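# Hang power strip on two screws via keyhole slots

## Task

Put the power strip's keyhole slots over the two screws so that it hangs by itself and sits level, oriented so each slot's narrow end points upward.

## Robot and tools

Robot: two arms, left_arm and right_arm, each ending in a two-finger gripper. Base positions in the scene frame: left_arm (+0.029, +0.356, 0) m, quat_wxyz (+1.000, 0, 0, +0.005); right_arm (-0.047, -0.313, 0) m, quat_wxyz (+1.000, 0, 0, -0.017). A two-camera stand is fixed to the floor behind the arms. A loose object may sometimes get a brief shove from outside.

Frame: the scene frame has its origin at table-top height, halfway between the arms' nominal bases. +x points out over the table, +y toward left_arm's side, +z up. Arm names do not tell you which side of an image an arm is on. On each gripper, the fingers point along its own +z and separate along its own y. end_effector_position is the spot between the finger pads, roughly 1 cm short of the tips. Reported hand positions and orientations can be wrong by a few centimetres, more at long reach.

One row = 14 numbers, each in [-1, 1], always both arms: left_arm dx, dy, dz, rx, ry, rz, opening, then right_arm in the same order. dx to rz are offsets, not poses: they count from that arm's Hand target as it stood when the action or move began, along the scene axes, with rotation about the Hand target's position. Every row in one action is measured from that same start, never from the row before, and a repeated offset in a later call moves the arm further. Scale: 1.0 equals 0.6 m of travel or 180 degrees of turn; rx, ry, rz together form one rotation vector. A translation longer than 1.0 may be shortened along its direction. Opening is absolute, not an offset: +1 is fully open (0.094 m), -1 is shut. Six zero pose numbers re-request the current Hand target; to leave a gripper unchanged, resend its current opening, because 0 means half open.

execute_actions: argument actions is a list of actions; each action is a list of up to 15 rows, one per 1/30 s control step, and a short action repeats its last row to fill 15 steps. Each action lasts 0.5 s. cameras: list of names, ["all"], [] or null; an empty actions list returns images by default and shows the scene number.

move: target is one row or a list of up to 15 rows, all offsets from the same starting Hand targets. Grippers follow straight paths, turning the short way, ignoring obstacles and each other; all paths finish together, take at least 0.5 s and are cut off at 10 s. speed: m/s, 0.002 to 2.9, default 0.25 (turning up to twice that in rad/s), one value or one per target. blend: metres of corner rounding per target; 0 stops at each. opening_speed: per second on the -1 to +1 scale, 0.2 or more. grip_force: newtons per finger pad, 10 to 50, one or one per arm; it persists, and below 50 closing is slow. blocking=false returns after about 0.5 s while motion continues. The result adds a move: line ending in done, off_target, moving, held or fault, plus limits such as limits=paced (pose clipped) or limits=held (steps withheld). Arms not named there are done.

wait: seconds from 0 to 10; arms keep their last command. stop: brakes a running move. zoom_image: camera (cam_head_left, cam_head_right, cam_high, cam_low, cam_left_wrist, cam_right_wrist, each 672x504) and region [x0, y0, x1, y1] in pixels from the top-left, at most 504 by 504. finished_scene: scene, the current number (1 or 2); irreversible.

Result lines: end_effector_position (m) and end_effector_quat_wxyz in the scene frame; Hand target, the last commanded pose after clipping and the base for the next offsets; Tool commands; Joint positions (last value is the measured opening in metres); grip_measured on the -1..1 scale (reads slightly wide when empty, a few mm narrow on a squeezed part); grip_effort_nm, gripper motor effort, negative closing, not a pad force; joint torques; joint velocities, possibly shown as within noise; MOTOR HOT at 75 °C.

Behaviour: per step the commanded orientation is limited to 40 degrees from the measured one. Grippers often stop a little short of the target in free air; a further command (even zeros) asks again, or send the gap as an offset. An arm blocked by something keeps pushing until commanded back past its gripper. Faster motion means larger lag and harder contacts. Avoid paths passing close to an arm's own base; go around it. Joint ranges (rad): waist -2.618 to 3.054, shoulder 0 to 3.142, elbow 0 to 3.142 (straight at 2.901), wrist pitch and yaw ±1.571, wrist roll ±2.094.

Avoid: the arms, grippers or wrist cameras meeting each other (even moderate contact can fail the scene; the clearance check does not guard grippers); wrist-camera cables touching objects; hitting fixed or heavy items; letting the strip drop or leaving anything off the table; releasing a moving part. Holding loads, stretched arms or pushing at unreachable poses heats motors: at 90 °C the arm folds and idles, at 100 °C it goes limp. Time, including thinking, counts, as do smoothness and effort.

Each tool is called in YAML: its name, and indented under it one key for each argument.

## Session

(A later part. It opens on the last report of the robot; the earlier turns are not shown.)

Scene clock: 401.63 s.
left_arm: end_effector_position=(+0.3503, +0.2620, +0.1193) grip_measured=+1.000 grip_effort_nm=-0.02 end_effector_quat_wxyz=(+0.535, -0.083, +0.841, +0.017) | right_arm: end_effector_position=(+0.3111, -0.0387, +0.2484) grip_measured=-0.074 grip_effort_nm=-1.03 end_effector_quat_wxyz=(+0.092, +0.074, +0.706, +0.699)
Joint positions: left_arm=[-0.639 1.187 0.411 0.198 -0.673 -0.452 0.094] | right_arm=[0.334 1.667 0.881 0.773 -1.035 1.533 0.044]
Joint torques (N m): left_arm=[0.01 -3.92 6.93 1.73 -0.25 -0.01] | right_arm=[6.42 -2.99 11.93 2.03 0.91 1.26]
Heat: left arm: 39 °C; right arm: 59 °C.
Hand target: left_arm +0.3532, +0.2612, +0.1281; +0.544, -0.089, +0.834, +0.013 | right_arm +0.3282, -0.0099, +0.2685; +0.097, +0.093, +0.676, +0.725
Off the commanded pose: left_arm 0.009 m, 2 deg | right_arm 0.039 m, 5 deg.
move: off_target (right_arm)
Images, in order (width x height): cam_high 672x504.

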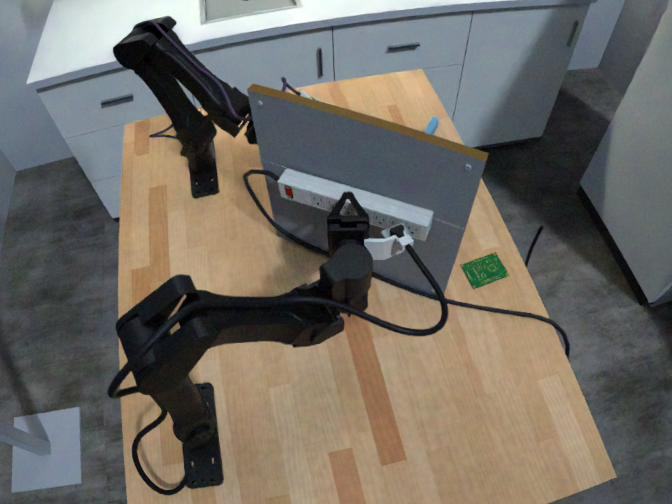

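move:
  target: [0,0,0,0,0,0,1,-0.02,-0.026,0.015,0,0,0,-0.7]
  speed: 0.04
  cameras: ["cam_high","cam_head_left","cam_head_right"]

zoom_image:
  camera: "cam_high"
  region: [240, 130, 460, 280]

zoom_image:
  camera: "cam_head_left"
  region: [250, 230, 370, 350]

zoom_image:
  camera: "cam_head_right"
  region: [250, 230, 370, 350]

Scene clock: 409.60 s.
left_arm: end_effector_position=(+0.3503, +0.2620, +0.1193) grip_measured=+1.000 grip_effort_nm=-0.02 end_effector_quat_wxyz=(+0.535, -0.083, +0.841, +0.017) | right_arm: end_effector_position=(+0.3117, -0.0385, +0.2510) grip_measured=-0.074 grip_effort_nm=-1.03 end_effector_quat_wxyz=(+0.086, +0.087, +0.701, +0.703)
Joint positions: left_arm=[-0.639 1.187 0.411 0.198 -0.673 -0.452 0.094] | right_arm=[0.337 1.665 0.877 0.795 -1.022 1.578 0.044]
Joint torques (N m): left_arm=[-0.02 -3.9 6.93 1.73 -0.25 -0.01] | right_arm=[3.49 -7.35 9.18 1.85 0.55 0.95]
Heat: left arm: 39 °C; right arm: 60 °C.
Hand target: left_arm +0.3532, +0.2612, +0.1281; +0.544, -0.089, +0.834, +0.013 | right_arm +0.3161, -0.0255, +0.2775; +0.097, +0.093, +0.676, +0.725
Off the commanded pose: left_arm 0.009 m, 2 deg | right_arm 0.030 m, 4 deg.
move: off_target (right_arm)
Images, in order (width x height): cam_head_left 672x504, cam_head_right 672x504, cam_high 672x504.

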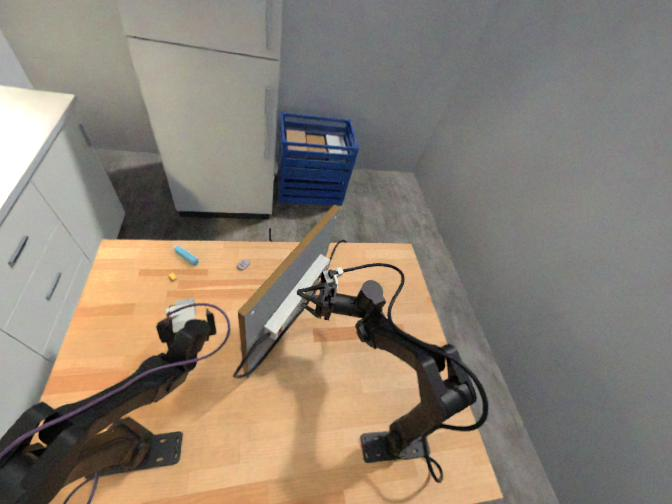

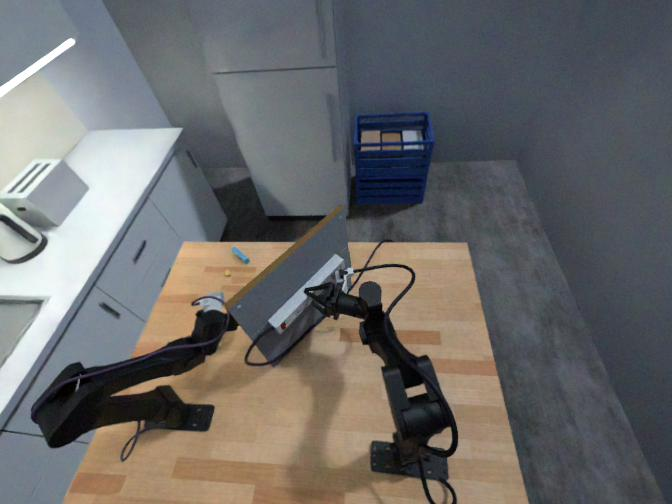

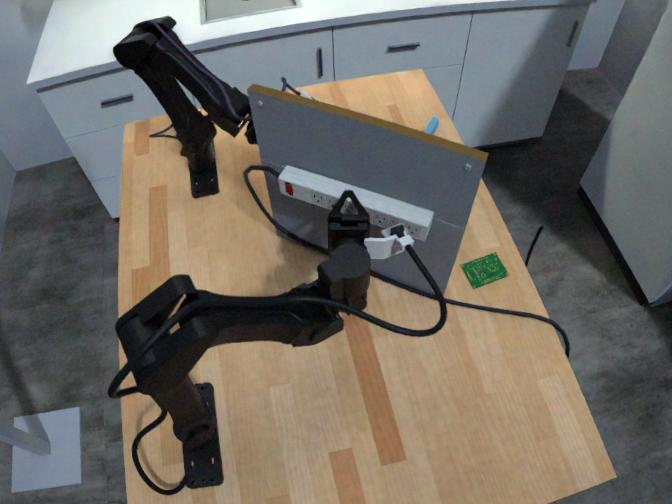

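Scaled by 2.291.

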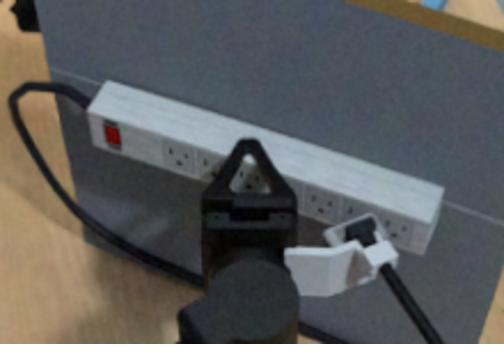

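Scaled by 4.200.

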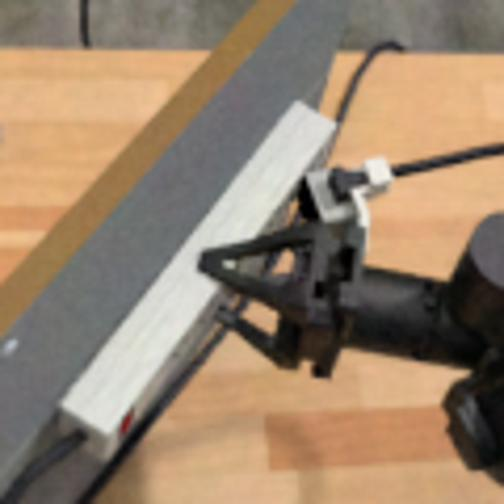

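Scaled by 4.200.

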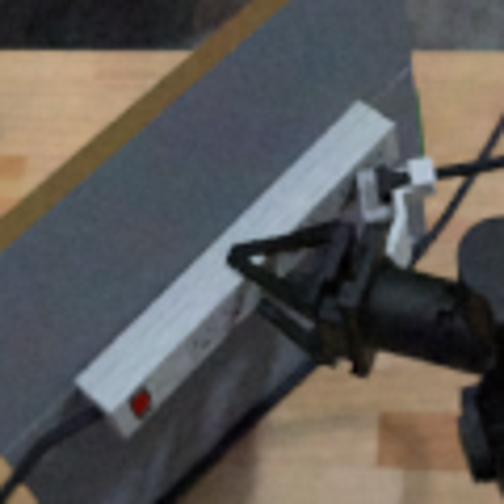

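move:
  target: [0,0,0,0,0,0,1,0.003,0.004,0.01,0.012,0.016,0,-0.7]
  speed: 0.04
  cameras: ["cam_high"]

zoom_image:
  camera: "cam_high"
  region: [240, 130, 460, 280]

Scene clock: 418.83 s.
left_arm: end_effector_position=(+0.3503, +0.2620, +0.1193) grip_measured=+1.000 grip_effort_nm=-0.02 end_effector_quat_wxyz=(+0.535, -0.083, +0.841, +0.017) | right_arm: end_effector_position=(+0.3118, -0.0380, +0.2515) grip_measured=-0.074 grip_effort_nm=-1.02 end_effector_quat_wxyz=(+0.085, +0.090, +0.699, +0.704)
Joint positions: left_arm=[-0.639 1.187 0.411 0.198 -0.673 -0.452 0.094] | right_arm=[0.339 1.665 0.876 0.799 -1.017 1.588 0.044]
Joint torques (N m): left_arm=[-0.01 -3.89 6.94 1.73 -0.25 -0.01] | right_arm=[3.85 -7.32 10.54 1.87 0.61 1.55]
Heat: left arm: 39 °C; right arm: 60 °C.
Hand target: left_arm +0.3532, +0.2612, +0.1281; +0.544, -0.089, +0.834, +0.013 | right_arm +0.3179, -0.0230, +0.2835; +0.078, +0.113, +0.664, +0.735
Off the commanded pose: left_arm 0.009 m, 2 deg | right_arm 0.036 m, 6 deg.
move: off_target (right_arm)
Images, in order (width x height): cam_high 672x504.

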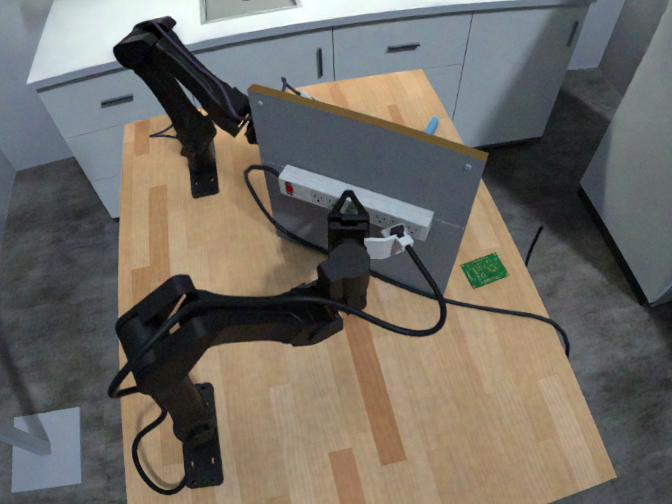

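Scaled by 2.291.

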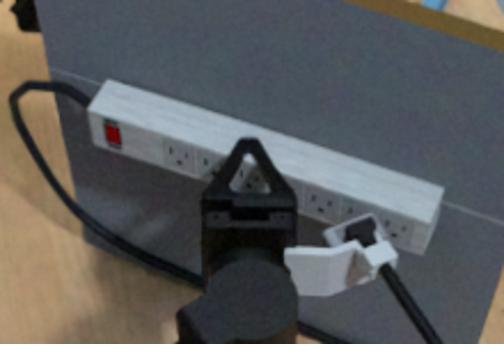

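move:
  target: [0,0,0,0,0,0,1,-0.004,-0.006,0.03,0.011,0.0145,0,-0.7]
  speed: 0.04
  cameras: ["cam_high"]

zoom_image:
  camera: "cam_high"
  region: [240, 130, 460, 280]

Scene clock: 423.17 s.
left_arm: end_effector_position=(+0.3503, +0.2620, +0.1193) grip_measured=+1.000 grip_effort_nm=-0.02 end_effector_quat_wxyz=(+0.535, -0.083, +0.841, +0.017) | right_arm: end_effector_position=(+0.3118, -0.0378, +0.2508) grip_measured=-0.074 grip_effort_nm=-1.03 end_effector_quat_wxyz=(+0.071, +0.107, +0.699, +0.703)
Joint positions: left_arm=[-0.639 1.187 0.411 0.198 -0.673 -0.452 0.094] | right_arm=[0.341 1.66 0.876 0.782 -1.011 1.62 0.044]
Joint torques (N m): left_arm=[0.02 -3.88 6.95 1.73 -0.24 -0.02] | right_arm=[2.97 -10.1 11.17 1.8 0.46 1.95]
Heat: left arm: 39 °C; right arm: 59 °C.
Hand target: left_arm +0.3532, +0.2612, +0.1281; +0.544, -0.089, +0.834, +0.013 | right_arm +0.3155, -0.0267, +0.3015; +0.061, +0.131, +0.653, +0.743
Off the commanded pose: left_arm 0.009 m, 2 deg | right_arm 0.052 m, 8 deg.
move: off_target (right_arm)
Images, in order (width x height): cam_high 672x504.

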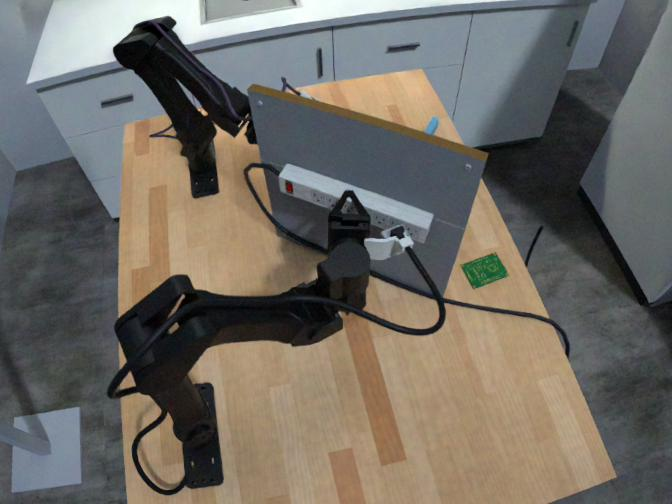

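Scaled by 2.291.

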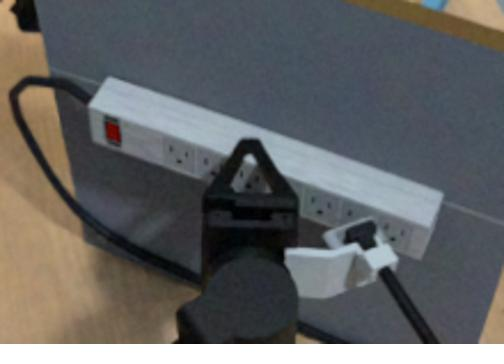

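move:
  target: [0,0,0,0,0,0,1,0.006,0.008,0.012,0.008,0.0105,0,-0.7]
  speed: 0.04
  cameras: ["cam_high","cam_head_left","cam_head_right"]

zoom_image:
  camera: "cam_high"
  region: [240, 130, 460, 280]

zoom_image:
  camera: "cam_head_right"
  region: [250, 230, 370, 350]

Scene clock: 430.07 s.
left_arm: end_effector_position=(+0.3503, +0.2620, +0.1193) grip_measured=+1.000 grip_effort_nm=-0.02 end_effector_quat_wxyz=(+0.535, -0.083, +0.841, +0.017) | right_arm: end_effector_position=(+0.3114, -0.0369, +0.2485) grip_measured=-0.074 grip_effort_nm=-1.02 end_effector_quat_wxyz=(+0.049, +0.134, +0.699, +0.701)
Joint positions: left_arm=[-0.639 1.187 0.411 0.198 -0.673 -0.452 0.094] | right_arm=[0.346 1.653 0.876 0.752 -1 1.669 0.044]
Joint torques (N m): left_arm=[-0.03 -3.9 6.91 1.74 -0.23 -0.02] | right_arm=[3.56 -9.54 12.92 2.02 0.52 1.99]
Heat: left arm: 39 °C; right arm: 59 °C.
Hand target: left_arm +0.3532, +0.2612, +0.1281; +0.544, -0.089, +0.834, +0.013 | right_arm +0.3191, -0.0219, +0.3088; +0.049, +0.144, +0.645, +0.749
Off the commanded pose: left_arm 0.009 m, 2 deg | right_arm 0.062 m, 8 deg.
move: off_target (right_arm)
Images, in order (width x height): cam_head_left 672x504, cam_head_right 672x504, cam_high 672x504.

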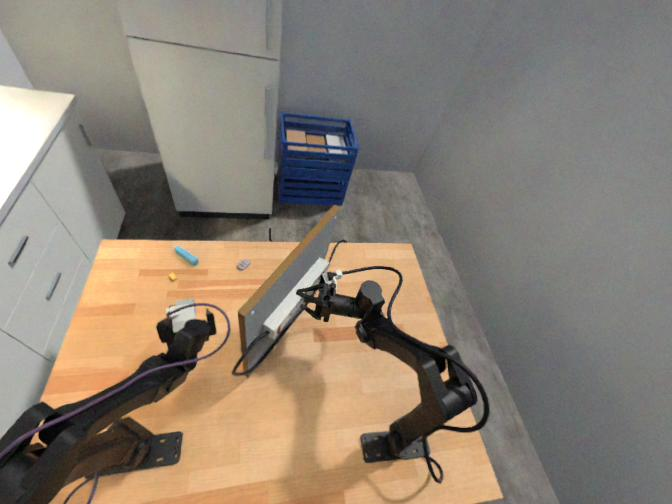

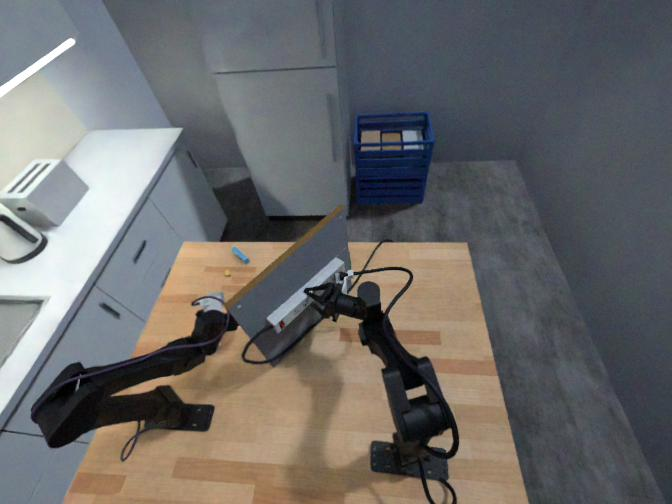

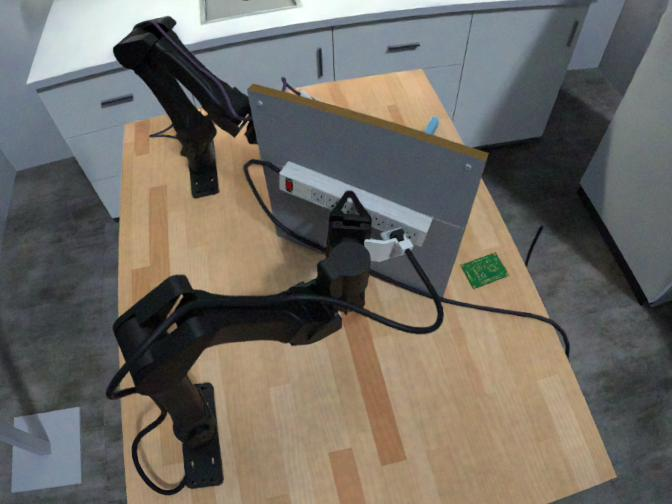

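Scaled by 2.291.

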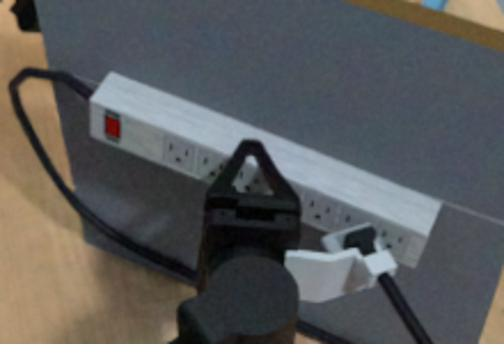

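Scaled by 4.200.

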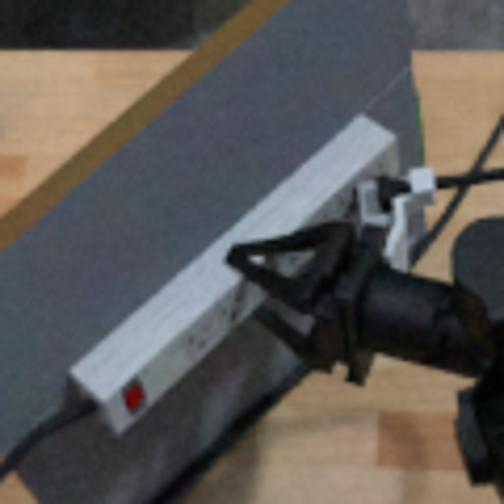

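move:
  target: [0,0,0,0,0,0,1,0.01,0.013,0,0,0,-0.03,-0.7]
  speed: 0.04
  cameras: ["cam_high","cam_head_left","cam_head_right"]

zoom_image:
  camera: "cam_high"
  region: [240, 130, 460, 280]

zoom_image:
  camera: "cam_head_right"
  region: [250, 230, 370, 350]

Scene clock: 439.87 s.
left_arm: end_effector_position=(+0.3503, +0.2620, +0.1193) grip_measured=+1.000 grip_effort_nm=-0.02 end_effector_quat_wxyz=(+0.535, -0.083, +0.841, +0.017) | right_arm: end_effector_position=(+0.3117, -0.0362, +0.2480) grip_measured=-0.074 grip_effort_nm=-1.02 end_effector_quat_wxyz=(+0.044, +0.147, +0.700, +0.698)
Joint positions: left_arm=[-0.639 1.187 0.411 0.198 -0.673 -0.452 0.094] | right_arm=[0.351 1.644 0.876 0.727 -0.983 1.681 0.044]
Joint torques (N m): left_arm=[0.02 -3.9 6.93 1.73 -0.24 -0.01] | right_arm=[6.35 -10.59 11.22 2.22 1.42 1.83]
Heat: left arm: 39 °C; right arm: 60 °C.
Hand target: left_arm +0.3532, +0.2612, +0.1281; +0.544, -0.089, +0.834, +0.013 | right_arm +0.3251, -0.0141, +0.3088; +0.084, +0.174, +0.637, +0.746
Off the commanded pose: left_arm 0.009 m, 2 deg | right_arm 0.066 m, 11 deg.
move: off_target (right_arm)
Images, in order (width x height): cam_head_left 672x504, cam_head_right 672x504, cam_high 672x504.

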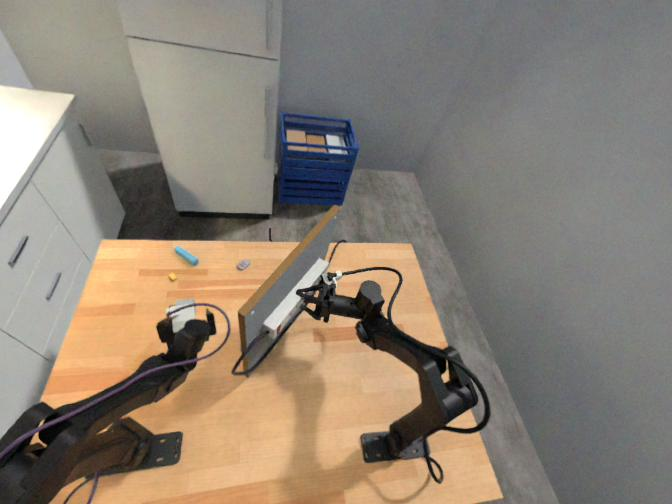

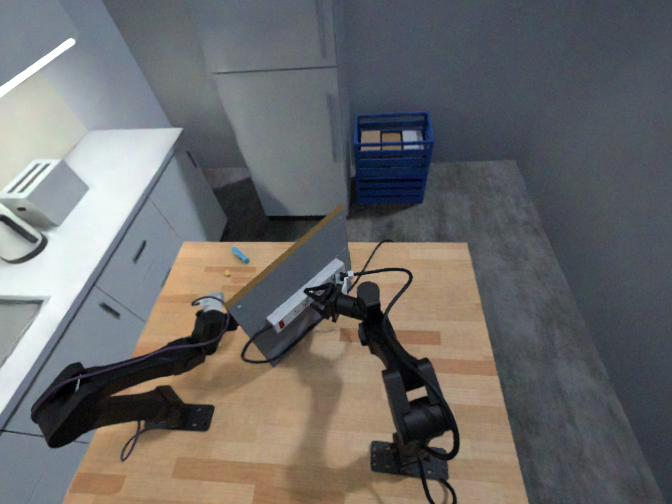

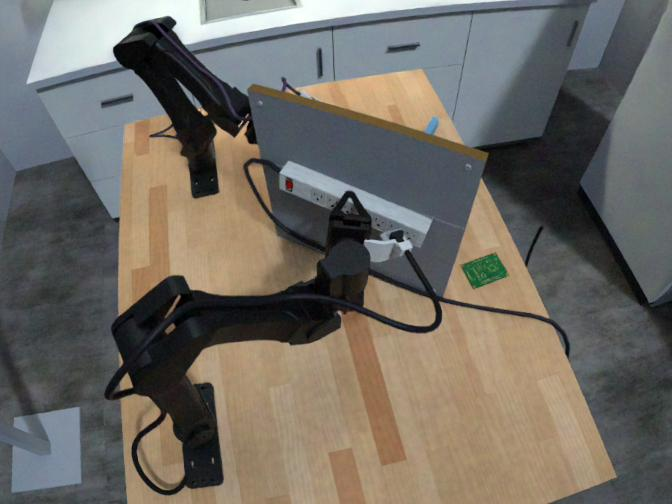

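Scaled by 2.291.

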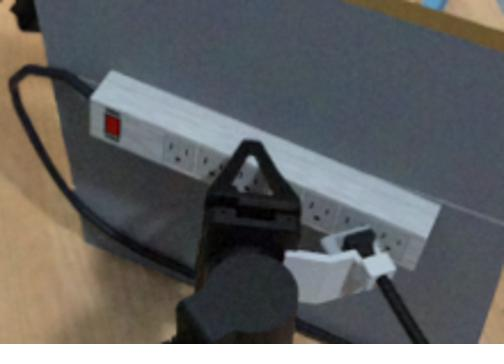

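Scaled by 4.200.

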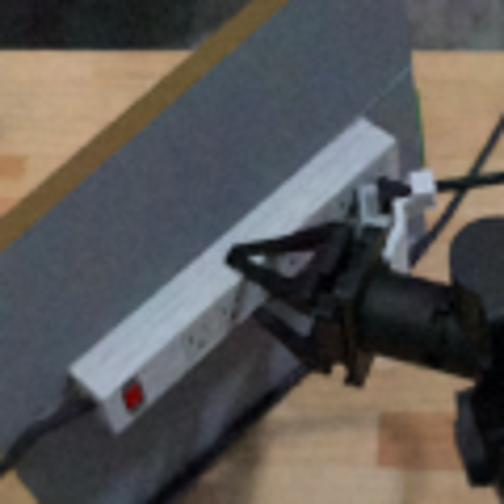

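move:
  target: [0,0,0,0,0,0,1,0.006,0.008,0,-0.006,-0.008,-0.03,-0.7]
  speed: 0.04
  cameras: ["cam_high"]

zoom_image:
  camera: "cam_high"
  region: [240, 130, 460, 280]

move:
  target: [0,0,0,0,0,0,1,0,0,-0.01,-0.009,-0.012,0,-0.7]
  speed: 0.04
  cameras: ["cam_high"]

zoom_image:
  camera: "cam_high"
  region: [240, 130, 460, 280]

Scene clock: 450.10 s.
left_arm: end_effector_position=(+0.3503, +0.2620, +0.1193) grip_measured=+1.000 grip_effort_nm=-0.02 end_effector_quat_wxyz=(+0.535, -0.083, +0.841, +0.017) | right_arm: end_effector_position=(+0.3121, -0.0359, +0.2477) grip_measured=-0.074 grip_effort_nm=-1.02 end_effector_quat_wxyz=(+0.070, +0.178, +0.702, +0.686)
Joint positions: left_arm=[-0.639 1.187 0.411 0.198 -0.673 -0.452 0.094] | right_arm=[0.379 1.589 0.85 0.664 -0.874 1.659 0.044]
Joint torques (N m): left_arm=[-0.05 -3.9 6.98 1.73 -0.24 -0.01] | right_arm=[7.86 -8.8 11.49 2.58 1.59 1.46]
Heat: left arm: 39 °C; right arm: 62 °C.
Hand target: left_arm +0.3532, +0.2612, +0.1281; +0.544, -0.089, +0.834, +0.013 | right_arm +0.3288, -0.0093, +0.3088; +0.129, +0.194, +0.634, +0.737
Off the commanded pose: left_arm 0.009 m, 2 deg | right_arm 0.069 m, 12 deg.
move: off_target (right_arm)
Images, in order (width x height): cam_high 672x504.

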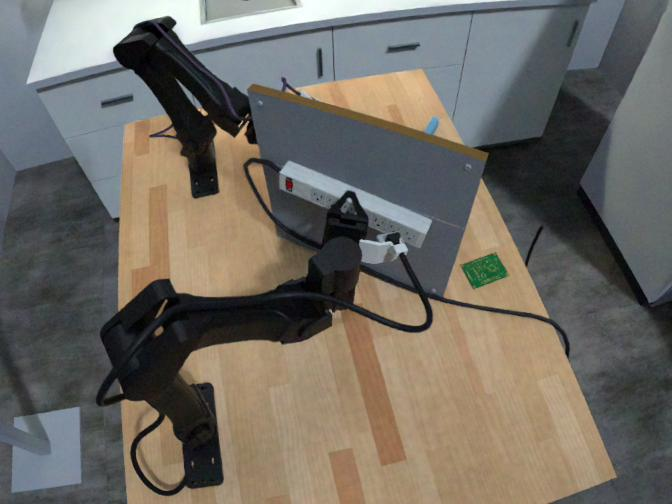

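Scaled by 2.291.

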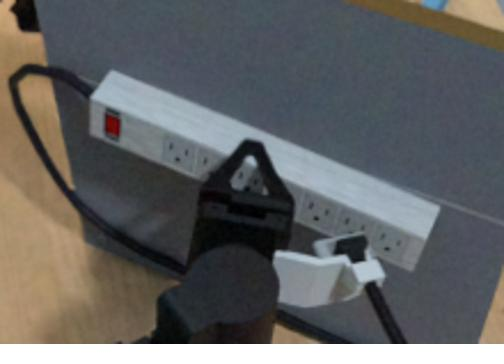

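Scene clock: 451.13 s.
left_arm: end_effector_position=(+0.3503, +0.2620, +0.1193) grip_measured=+1.000 grip_effort_nm=-0.02 end_effector_quat_wxyz=(+0.535, -0.083, +0.841, +0.017) | right_arm: end_effector_position=(+0.3120, -0.0359, +0.2476) grip_measured=-0.074 grip_effort_nm=-1.03 end_effector_quat_wxyz=(+0.077, +0.180, +0.703, +0.684)
Joint positions: left_arm=[-0.639 1.187 0.411 0.198 -0.673 -0.452 0.094] | right_arm=[0.384 1.581 0.845 0.657 -0.856 1.648 0.044]
Joint torques (N m): left_arm=[-0.01 -3.92 6.95 1.73 -0.24 0] | right_arm=[7.76 -7.35 11.02 2.74 1.48 1.01]
Heat: left arm: 39 °C; right arm: 62 °C.
Hand target: left_arm +0.3532, +0.2612, +0.1281; +0.544, -0.089, +0.834, +0.013 | right_arm +0.3288, -0.0093, +0.3028; +0.143, +0.178, +0.642, +0.732
Off the commanded pose: left_arm 0.009 m, 2 deg | right_arm 0.064 m, 12 deg.
move: off_target (right_arm)
Images, in order (width x height): cam_high 672x504.

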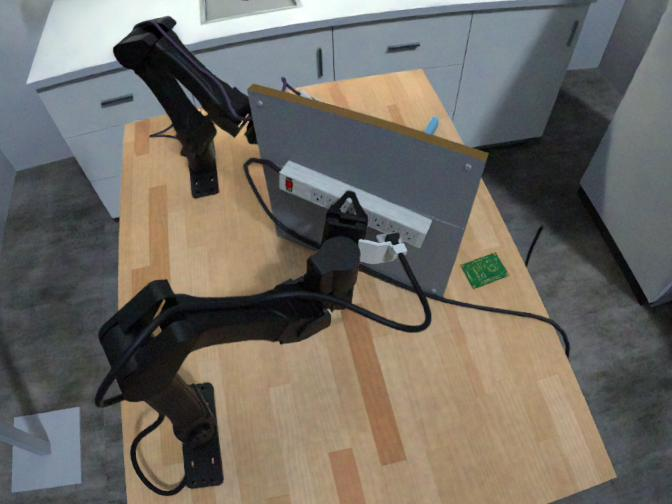

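Scaled by 2.291.

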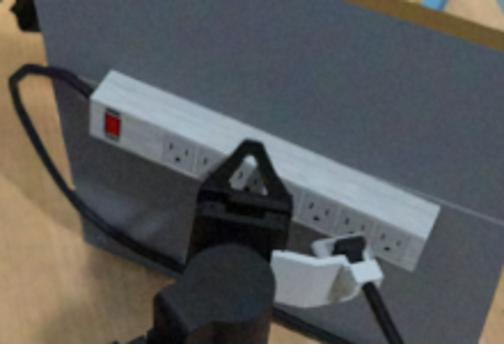

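move:
  target: [0,0,0,0,0,0,1,-0.005,-0.007,-0.02,-0.012,-0.016,0,-0.7]
  speed: 0.04
  cameras: ["cam_high"]

zoom_image:
  camera: "cam_high"
  region: [240, 130, 460, 280]

move:
  target: [0,0,0,0,0,0,1,0,0,-0.01,-0.012,-0.016,0,-0.7]
  speed: 0.04
  cameras: ["cam_high"]

zoom_image:
  camera: "cam_high"
  region: [240, 130, 460, 280]

Scene clock: 458.90 s.
left_arm: end_effector_position=(+0.3503, +0.2620, +0.1193) grip_measured=+1.000 grip_effort_nm=-0.02 end_effector_quat_wxyz=(+0.535, -0.083, +0.841, +0.017) | right_arm: end_effector_position=(+0.3120, -0.0358, +0.2467) grip_measured=-0.074 grip_effort_nm=-1.03 end_effector_quat_wxyz=(+0.093, +0.181, +0.698, +0.686)
Joint positions: left_arm=[-0.639 1.187 0.411 0.198 -0.673 -0.452 0.094] | right_arm=[0.394 1.576 0.821 0.695 -0.821 1.646 0.044]
Joint torques (N m): left_arm=[-0.02 -3.9 6.94 1.73 -0.24 -0.01] | right_arm=[6.39 -6.06 10.33 2.65 1.19 0.35]
Heat: left arm: 39 °C; right arm: 66 °C.
Hand target: left_arm +0.3532, +0.2612, +0.1281; +0.544, -0.089, +0.834, +0.013 | right_arm +0.3257, -0.0136, +0.2907; +0.162, +0.157, +0.652, +0.724
Off the commanded pose: left_arm 0.009 m, 2 deg | right_arm 0.051 m, 11 deg.
move: off_target (right_arm)
Images, in order (width x height): cam_high 672x504.

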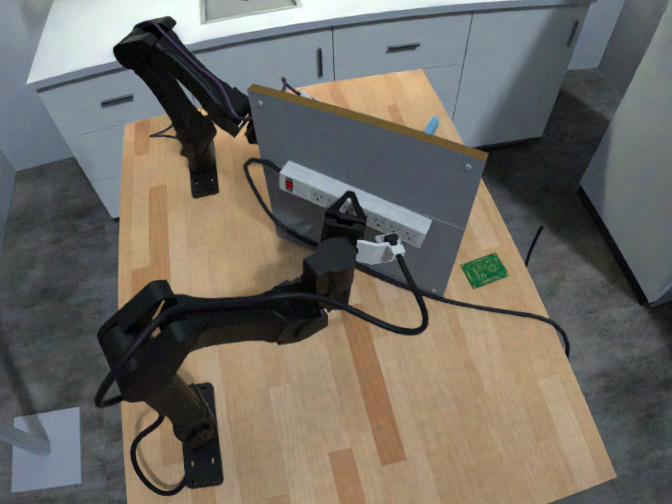

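Scaled by 2.291.

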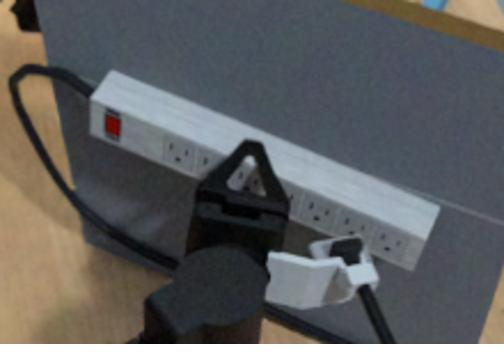

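Scene clock: 460.20 s.
left_arm: end_effector_position=(+0.3503, +0.2620, +0.1193) grip_measured=+1.000 grip_effort_nm=-0.02 end_effector_quat_wxyz=(+0.535, -0.083, +0.841, +0.017) | right_arm: end_effector_position=(+0.3120, -0.0356, +0.2465) grip_measured=-0.074 grip_effort_nm=-1.03 end_effector_quat_wxyz=(+0.102, +0.175, +0.699, +0.686)
Joint positions: left_arm=[-0.639 1.187 0.411 0.198 -0.673 -0.452 0.094] | right_arm=[0.396 1.576 0.816 0.706 -0.813 1.628 0.044]
Joint torques (N m): left_arm=[-0.02 -3.92 6.94 1.73 -0.24 -0.01] | right_arm=[6.11 -5.29 10.43 2.53 1.1 -0.24]
Heat: left arm: 39 °C; right arm: 66 °C.
Hand target: left_arm +0.3532, +0.2612, +0.1281; +0.544, -0.089, +0.834, +0.013 | right_arm +0.3258, -0.0135, +0.2848; +0.182, +0.136, +0.661, +0.715
Off the commanded pose: left_arm 0.009 m, 2 deg | right_arm 0.046 m, 12 deg.
move: off_target (right_arm)
Images, in order (width x height): cam_high 672x504.

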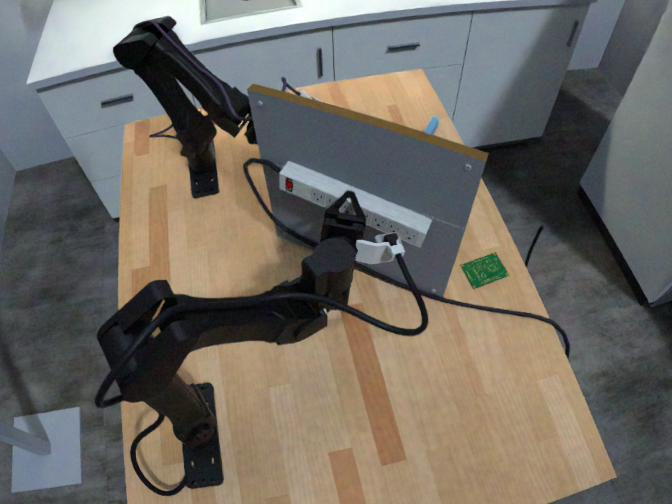

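Scaled by 2.291.

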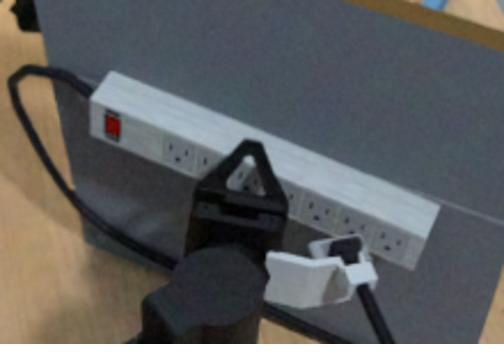

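move:
  target: [0,0,0,0,0,0,1,0,0,-0.02,-0.015,-0.02,0,-0.7]
  speed: 0.04

move:
  target: [0,0,0,0,0,0,1,0,0,-0.02,-0.01,-0.014,0,-0.7]
  speed: 0.04
  cameras: ["cam_high","cam_head_left","cam_head_right"]

zoom_image:
  camera: "cam_high"
  region: [240, 130, 460, 280]

zoom_image:
  camera: "cam_head_left"
  region: [250, 230, 370, 350]

Scene clock: 468.70 s.
left_arm: end_effector_position=(+0.3503, +0.2620, +0.1193) grip_measured=+1.000 grip_effort_nm=-0.02 end_effector_quat_wxyz=(+0.535, -0.083, +0.841, +0.017) | right_arm: end_effector_position=(+0.3123, -0.0348, +0.2462) grip_measured=-0.074 grip_effort_nm=-1.03 end_effector_quat_wxyz=(+0.130, +0.145, +0.703, +0.684)
Joint positions: left_arm=[-0.639 1.187 0.411 0.198 -0.673 -0.452 0.094] | right_arm=[0.398 1.585 0.812 0.73 -0.814 1.555 0.044]
Joint torques (N m): left_arm=[-0.01 -3.92 6.93 1.73 -0.24 0] | right_arm=[5.9 -4.34 9.73 2.39 1.02 -0.49]
Heat: left arm: 39 °C; right arm: 67 °C.
Hand target: left_arm +0.3532, +0.2612, +0.1281; +0.544, -0.089, +0.834, +0.013 | right_arm +0.3257, -0.0135, +0.2726; +0.206, +0.109, +0.672, +0.703
Off the commanded pose: left_arm 0.009 m, 2 deg | right_arm 0.037 m, 10 deg.
move: off_target (right_arm)

Scene clock: 469.73 s.
left_arm: end_effector_position=(+0.3503, +0.2620, +0.1193) grip_measured=+1.000 grip_effort_nm=-0.02 end_effector_quat_wxyz=(+0.535, -0.083, +0.841, +0.017) | right_arm: end_effector_position=(+0.3126, -0.0344, +0.2453) grip_measured=-0.074 grip_effort_nm=-1.02 end_effector_quat_wxyz=(+0.150, +0.124, +0.702, +0.685)
Joint positions: left_arm=[-0.639 1.187 0.411 0.198 -0.673 -0.452 0.094] | right_arm=[0.398 1.598 0.803 0.772 -0.817 1.514 0.044]
Joint torques (N m): left_arm=[-0.01 -3.88 6.93 1.74 -0.24 -0.01] | right_arm=[5.87 -3.04 9.28 2.28 1.02 -0.7]
Heat: left arm: 39 °C; right arm: 66 °C.
Hand target: left_arm +0.3532, +0.2612, +0.1281; +0.544, -0.089, +0.834, +0.013 | right_arm +0.3257, -0.0135, +0.2608; +0.222, +0.090, +0.678, +0.695
Off the commanded pose: left_arm 0.009 m, 2 deg | right_arm 0.029 m, 10 deg.
move: off_target (right_arm)
Images, in order (width x height): cam_head_left 672x504, cam_head_right 672x504, cam_high 672x504.

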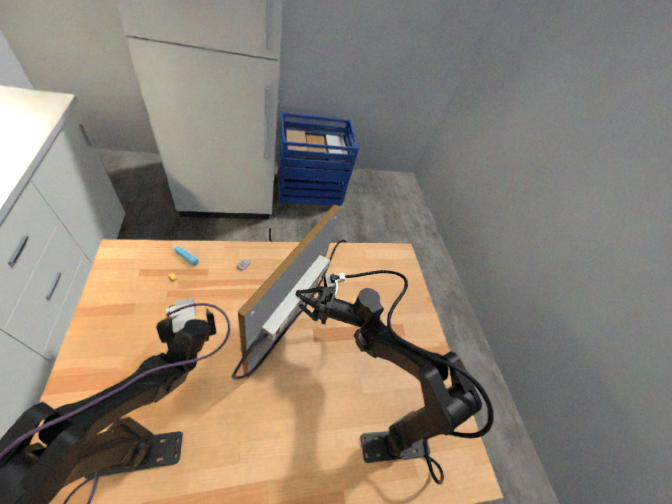

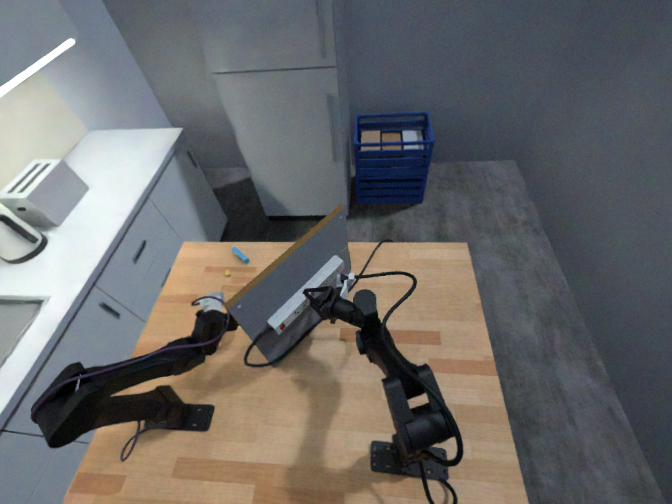

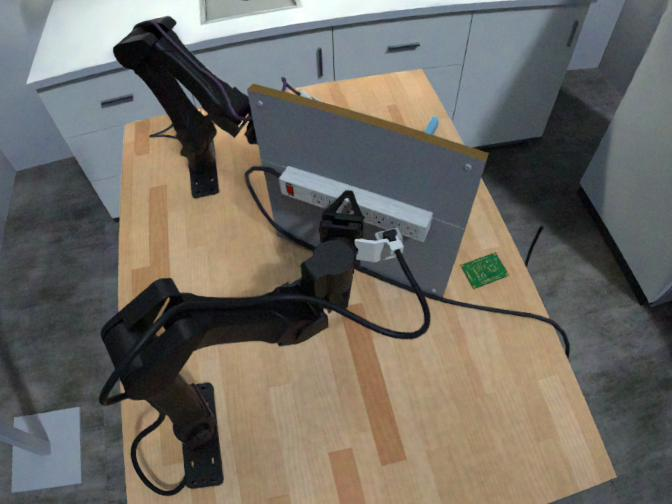

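Scaled by 2.291.

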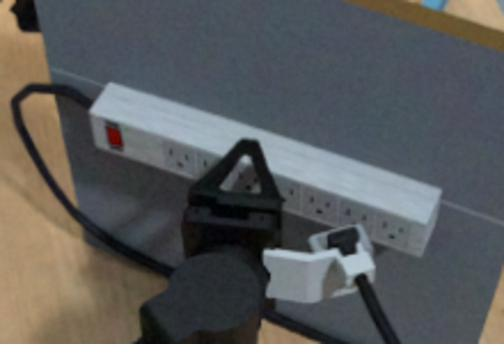

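Scaled by 4.200.

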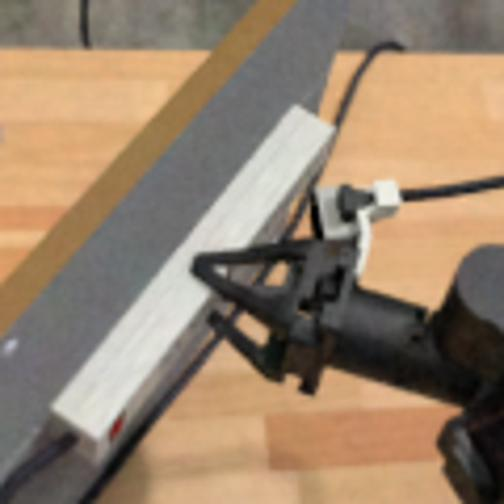

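move:
  target: [0,0,0,0,0,0,1,-0.05,-0.066,-0.01,0,0,0,-0.7]
  speed: 0.06
  cameras: ["cam_high","cam_head_left","cam_head_right"]

zoom_image:
  camera: "cam_high"
  region: [240, 130, 460, 280]

zoom_image:
  camera: "cam_head_left"
  region: [250, 230, 370, 350]

Scene clock: 478.60 s.
left_arm: end_effector_position=(+0.3503, +0.2620, +0.1193) grip_measured=+1.000 grip_effort_nm=-0.02 end_effector_quat_wxyz=(+0.535, -0.083, +0.841, +0.017) | right_arm: end_effector_position=(+0.3124, -0.0389, +0.2391) grip_measured=-0.074 grip_effort_nm=-1.02 end_effector_quat_wxyz=(+0.201, +0.122, +0.690, +0.685)
Joint positions: left_arm=[-0.639 1.187 0.411 0.198 -0.673 -0.452 0.094] | right_arm=[0.414 1.598 0.728 0.896 -0.73 1.478 0.043]
Joint torques (N m): left_arm=[-0.03 -3.88 6.91 1.74 -0.24 -0.01] | right_arm=[-2.78 -11.25 2.18 1.79 -0.44 -0.26]
Heat: left arm: 39 °C; right arm: 66 °C.
Hand target: left_arm +0.3532, +0.2612, +0.1281; +0.544, -0.089, +0.834, +0.013 | right_arm +0.2957, -0.0531, +0.2548; +0.222, +0.090, +0.678, +0.695
Off the commanded pose: left_arm 0.009 m, 2 deg | right_arm 0.027 m, 5 deg.
move: off_target (right_arm)
Images, in order (width x height): cam_head_left 672x504, cam_head_right 672x504, cam_high 672x504.

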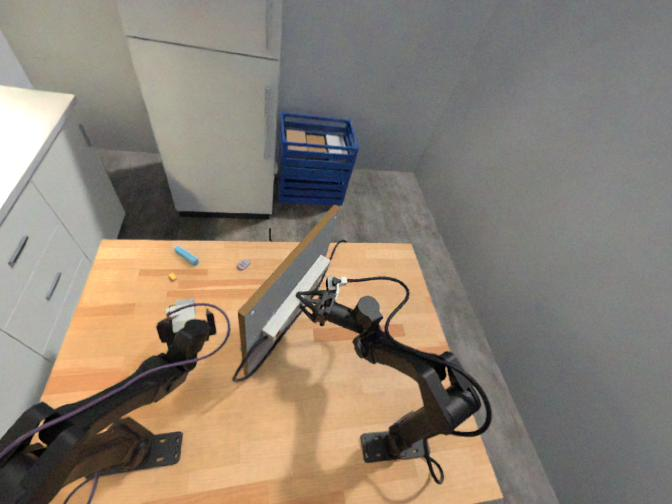

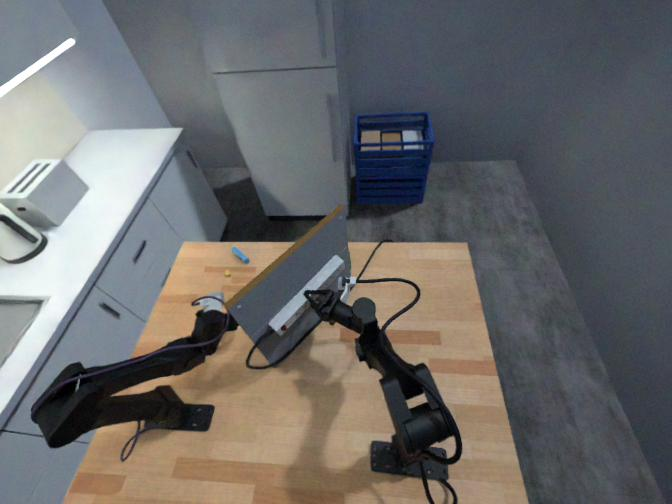

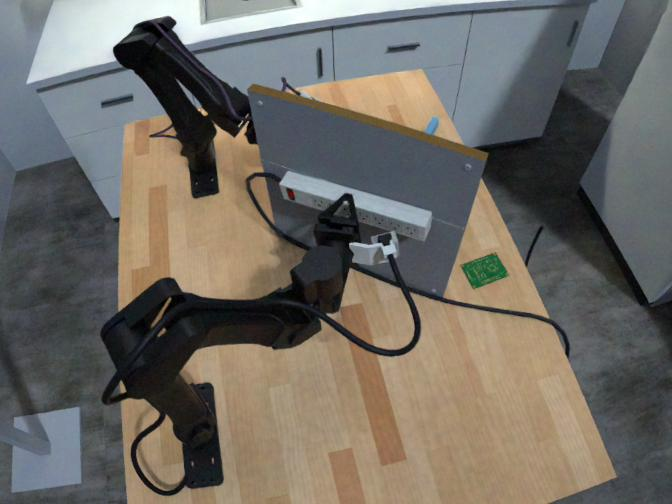

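Scaled by 2.291.

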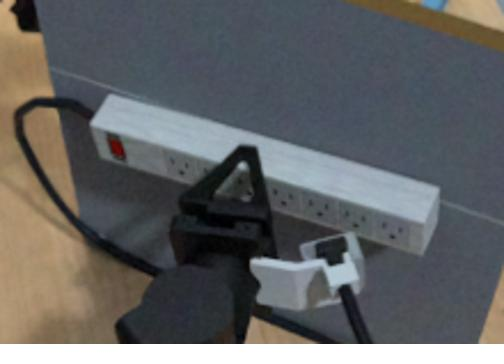

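Scaled by 4.200.

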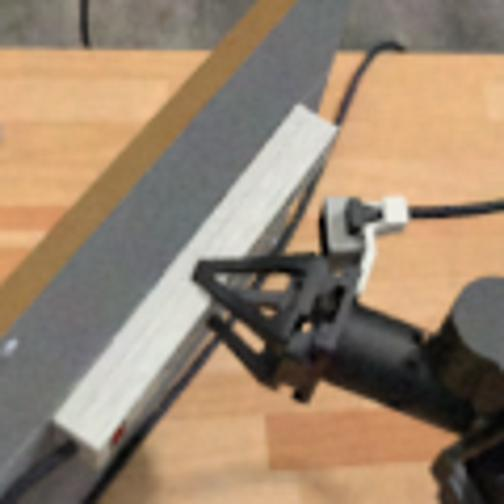

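zoom_image:
  camera: "cam_head_right"
  region: [250, 230, 370, 350]

zoom_image:
  camera: "cam_high"
  region: [265, 155, 335, 205]

Scaled by 4.200.

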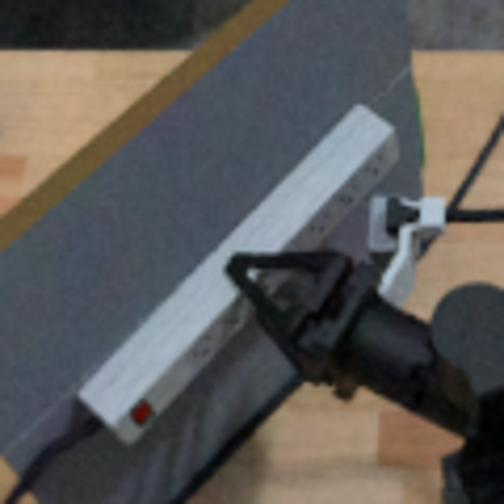

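Scaled by 7.200.

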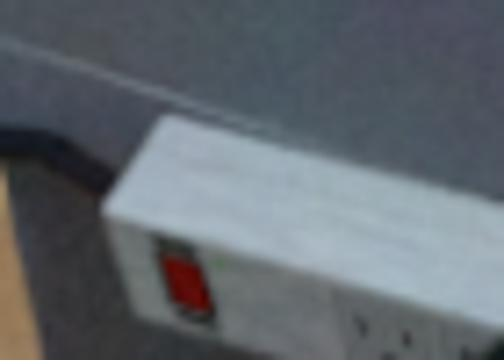

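move:
  target: [0,0,0,0,0,0,1,0.015,0.02,-0.005,0.014,0.018,0,-0.7]
  speed: 0.05

move:
  target: [0,0,0,0,0,0,1,0,0,-0.01,0.014,0.018,0,-0.7]
  speed: 0.05
  cameras: ["cam_high","cam_head_left","cam_head_right"]

zoom_image:
  camera: "cam_high"
  region: [240, 130, 460, 280]

Scene clock: 502.73 s.
left_arm: end_effector_position=(+0.3503, +0.2620, +0.1193) grip_measured=+1.000 grip_effort_nm=-0.02 end_effector_quat_wxyz=(+0.535, -0.083, +0.841, +0.017) | right_arm: end_effector_position=(+0.3126, -0.0385, +0.2401) grip_measured=-0.074 grip_effort_nm=-1.02 end_effector_quat_wxyz=(+0.198, +0.127, +0.687, +0.687)
Joint positions: left_arm=[-0.639 1.187 0.411 0.198 -0.673 -0.452 0.094] | right_arm=[0.416 1.598 0.728 0.901 -0.725 1.493 0.043]
Joint torques (N m): left_arm=[0.02 -3.93 6.91 1.73 -0.25 -0.02] | right_arm=[-0.53 -7.2 4.08 2.2 -0.15 0.42]
Heat: left arm: 39 °C; right arm: 61 °C.
Hand target: left_arm +0.3532, +0.2612, +0.1281; +0.544, -0.089, +0.834, +0.013 | right_arm +0.3048, -0.0411, +0.2518; +0.201, +0.115, +0.669, +0.707
Off the commanded pose: left_arm 0.009 m, 2 deg | right_arm 0.014 m, 3 deg.
move: off_target (right_arm)

Scene clock: 503.97 s.
left_arm: end_effector_position=(+0.3503, +0.2620, +0.1193) grip_measured=+1.000 grip_effort_nm=-0.02 end_effector_quat_wxyz=(+0.535, -0.083, +0.841, +0.017) | right_arm: end_effector_position=(+0.3124, -0.0380, +0.2356) grip_measured=-0.074 grip_effort_nm=-1.02 end_effector_quat_wxyz=(+0.178, +0.147, +0.677, +0.699)
Joint positions: left_arm=[-0.639 1.187 0.411 0.198 -0.673 -0.452 0.094] | right_arm=[0.418 1.624 0.709 0.969 -0.722 1.571 0.043]
Joint torques (N m): left_arm=[-0.01 -3.89 6.94 1.73 -0.24 -0.01] | right_arm=[-0.34 -6.95 3.89 2.17 -0.15 0.43]
Heat: left arm: 39 °C; right arm: 61 °C.
Hand target: left_arm +0.3532, +0.2612, +0.1281; +0.544, -0.089, +0.834, +0.013 | right_arm +0.3047, -0.0411, +0.2458; +0.179, +0.139, +0.658, +0.718
Off the commanded pose: left_arm 0.009 m, 2 deg | right_arm 0.013 m, 3 deg.
move: off_target (right_arm)
Images, in order (width x height): cam_head_left 672x504, cam_head_right 672x504, cam_high 672x504.

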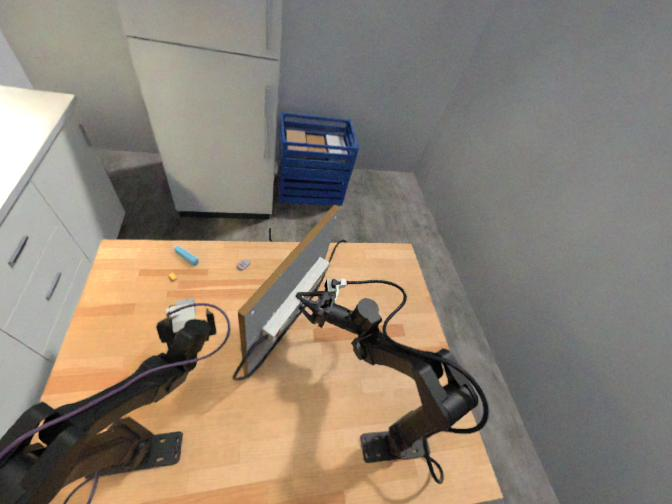

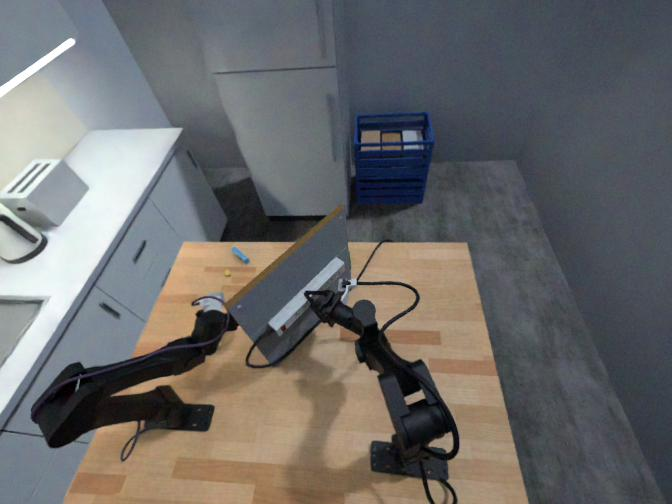

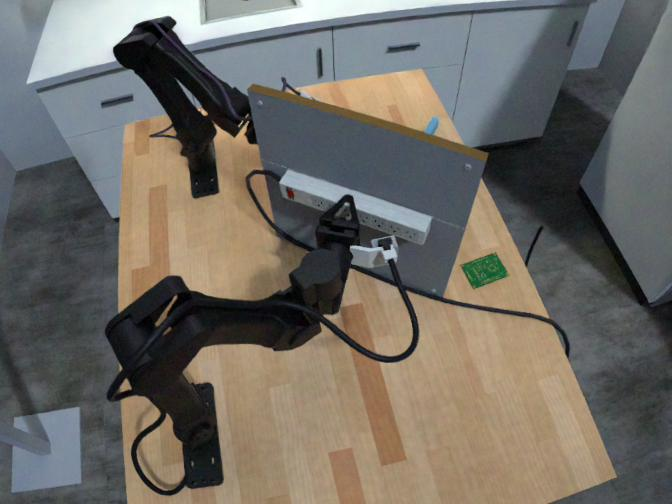

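Scaled by 2.291.

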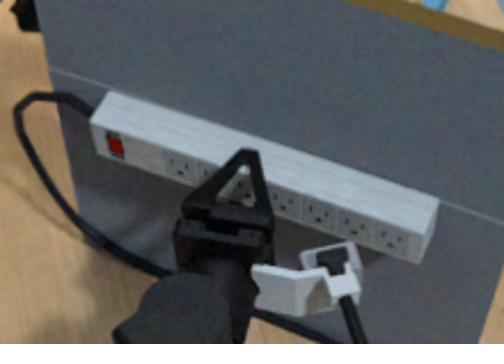

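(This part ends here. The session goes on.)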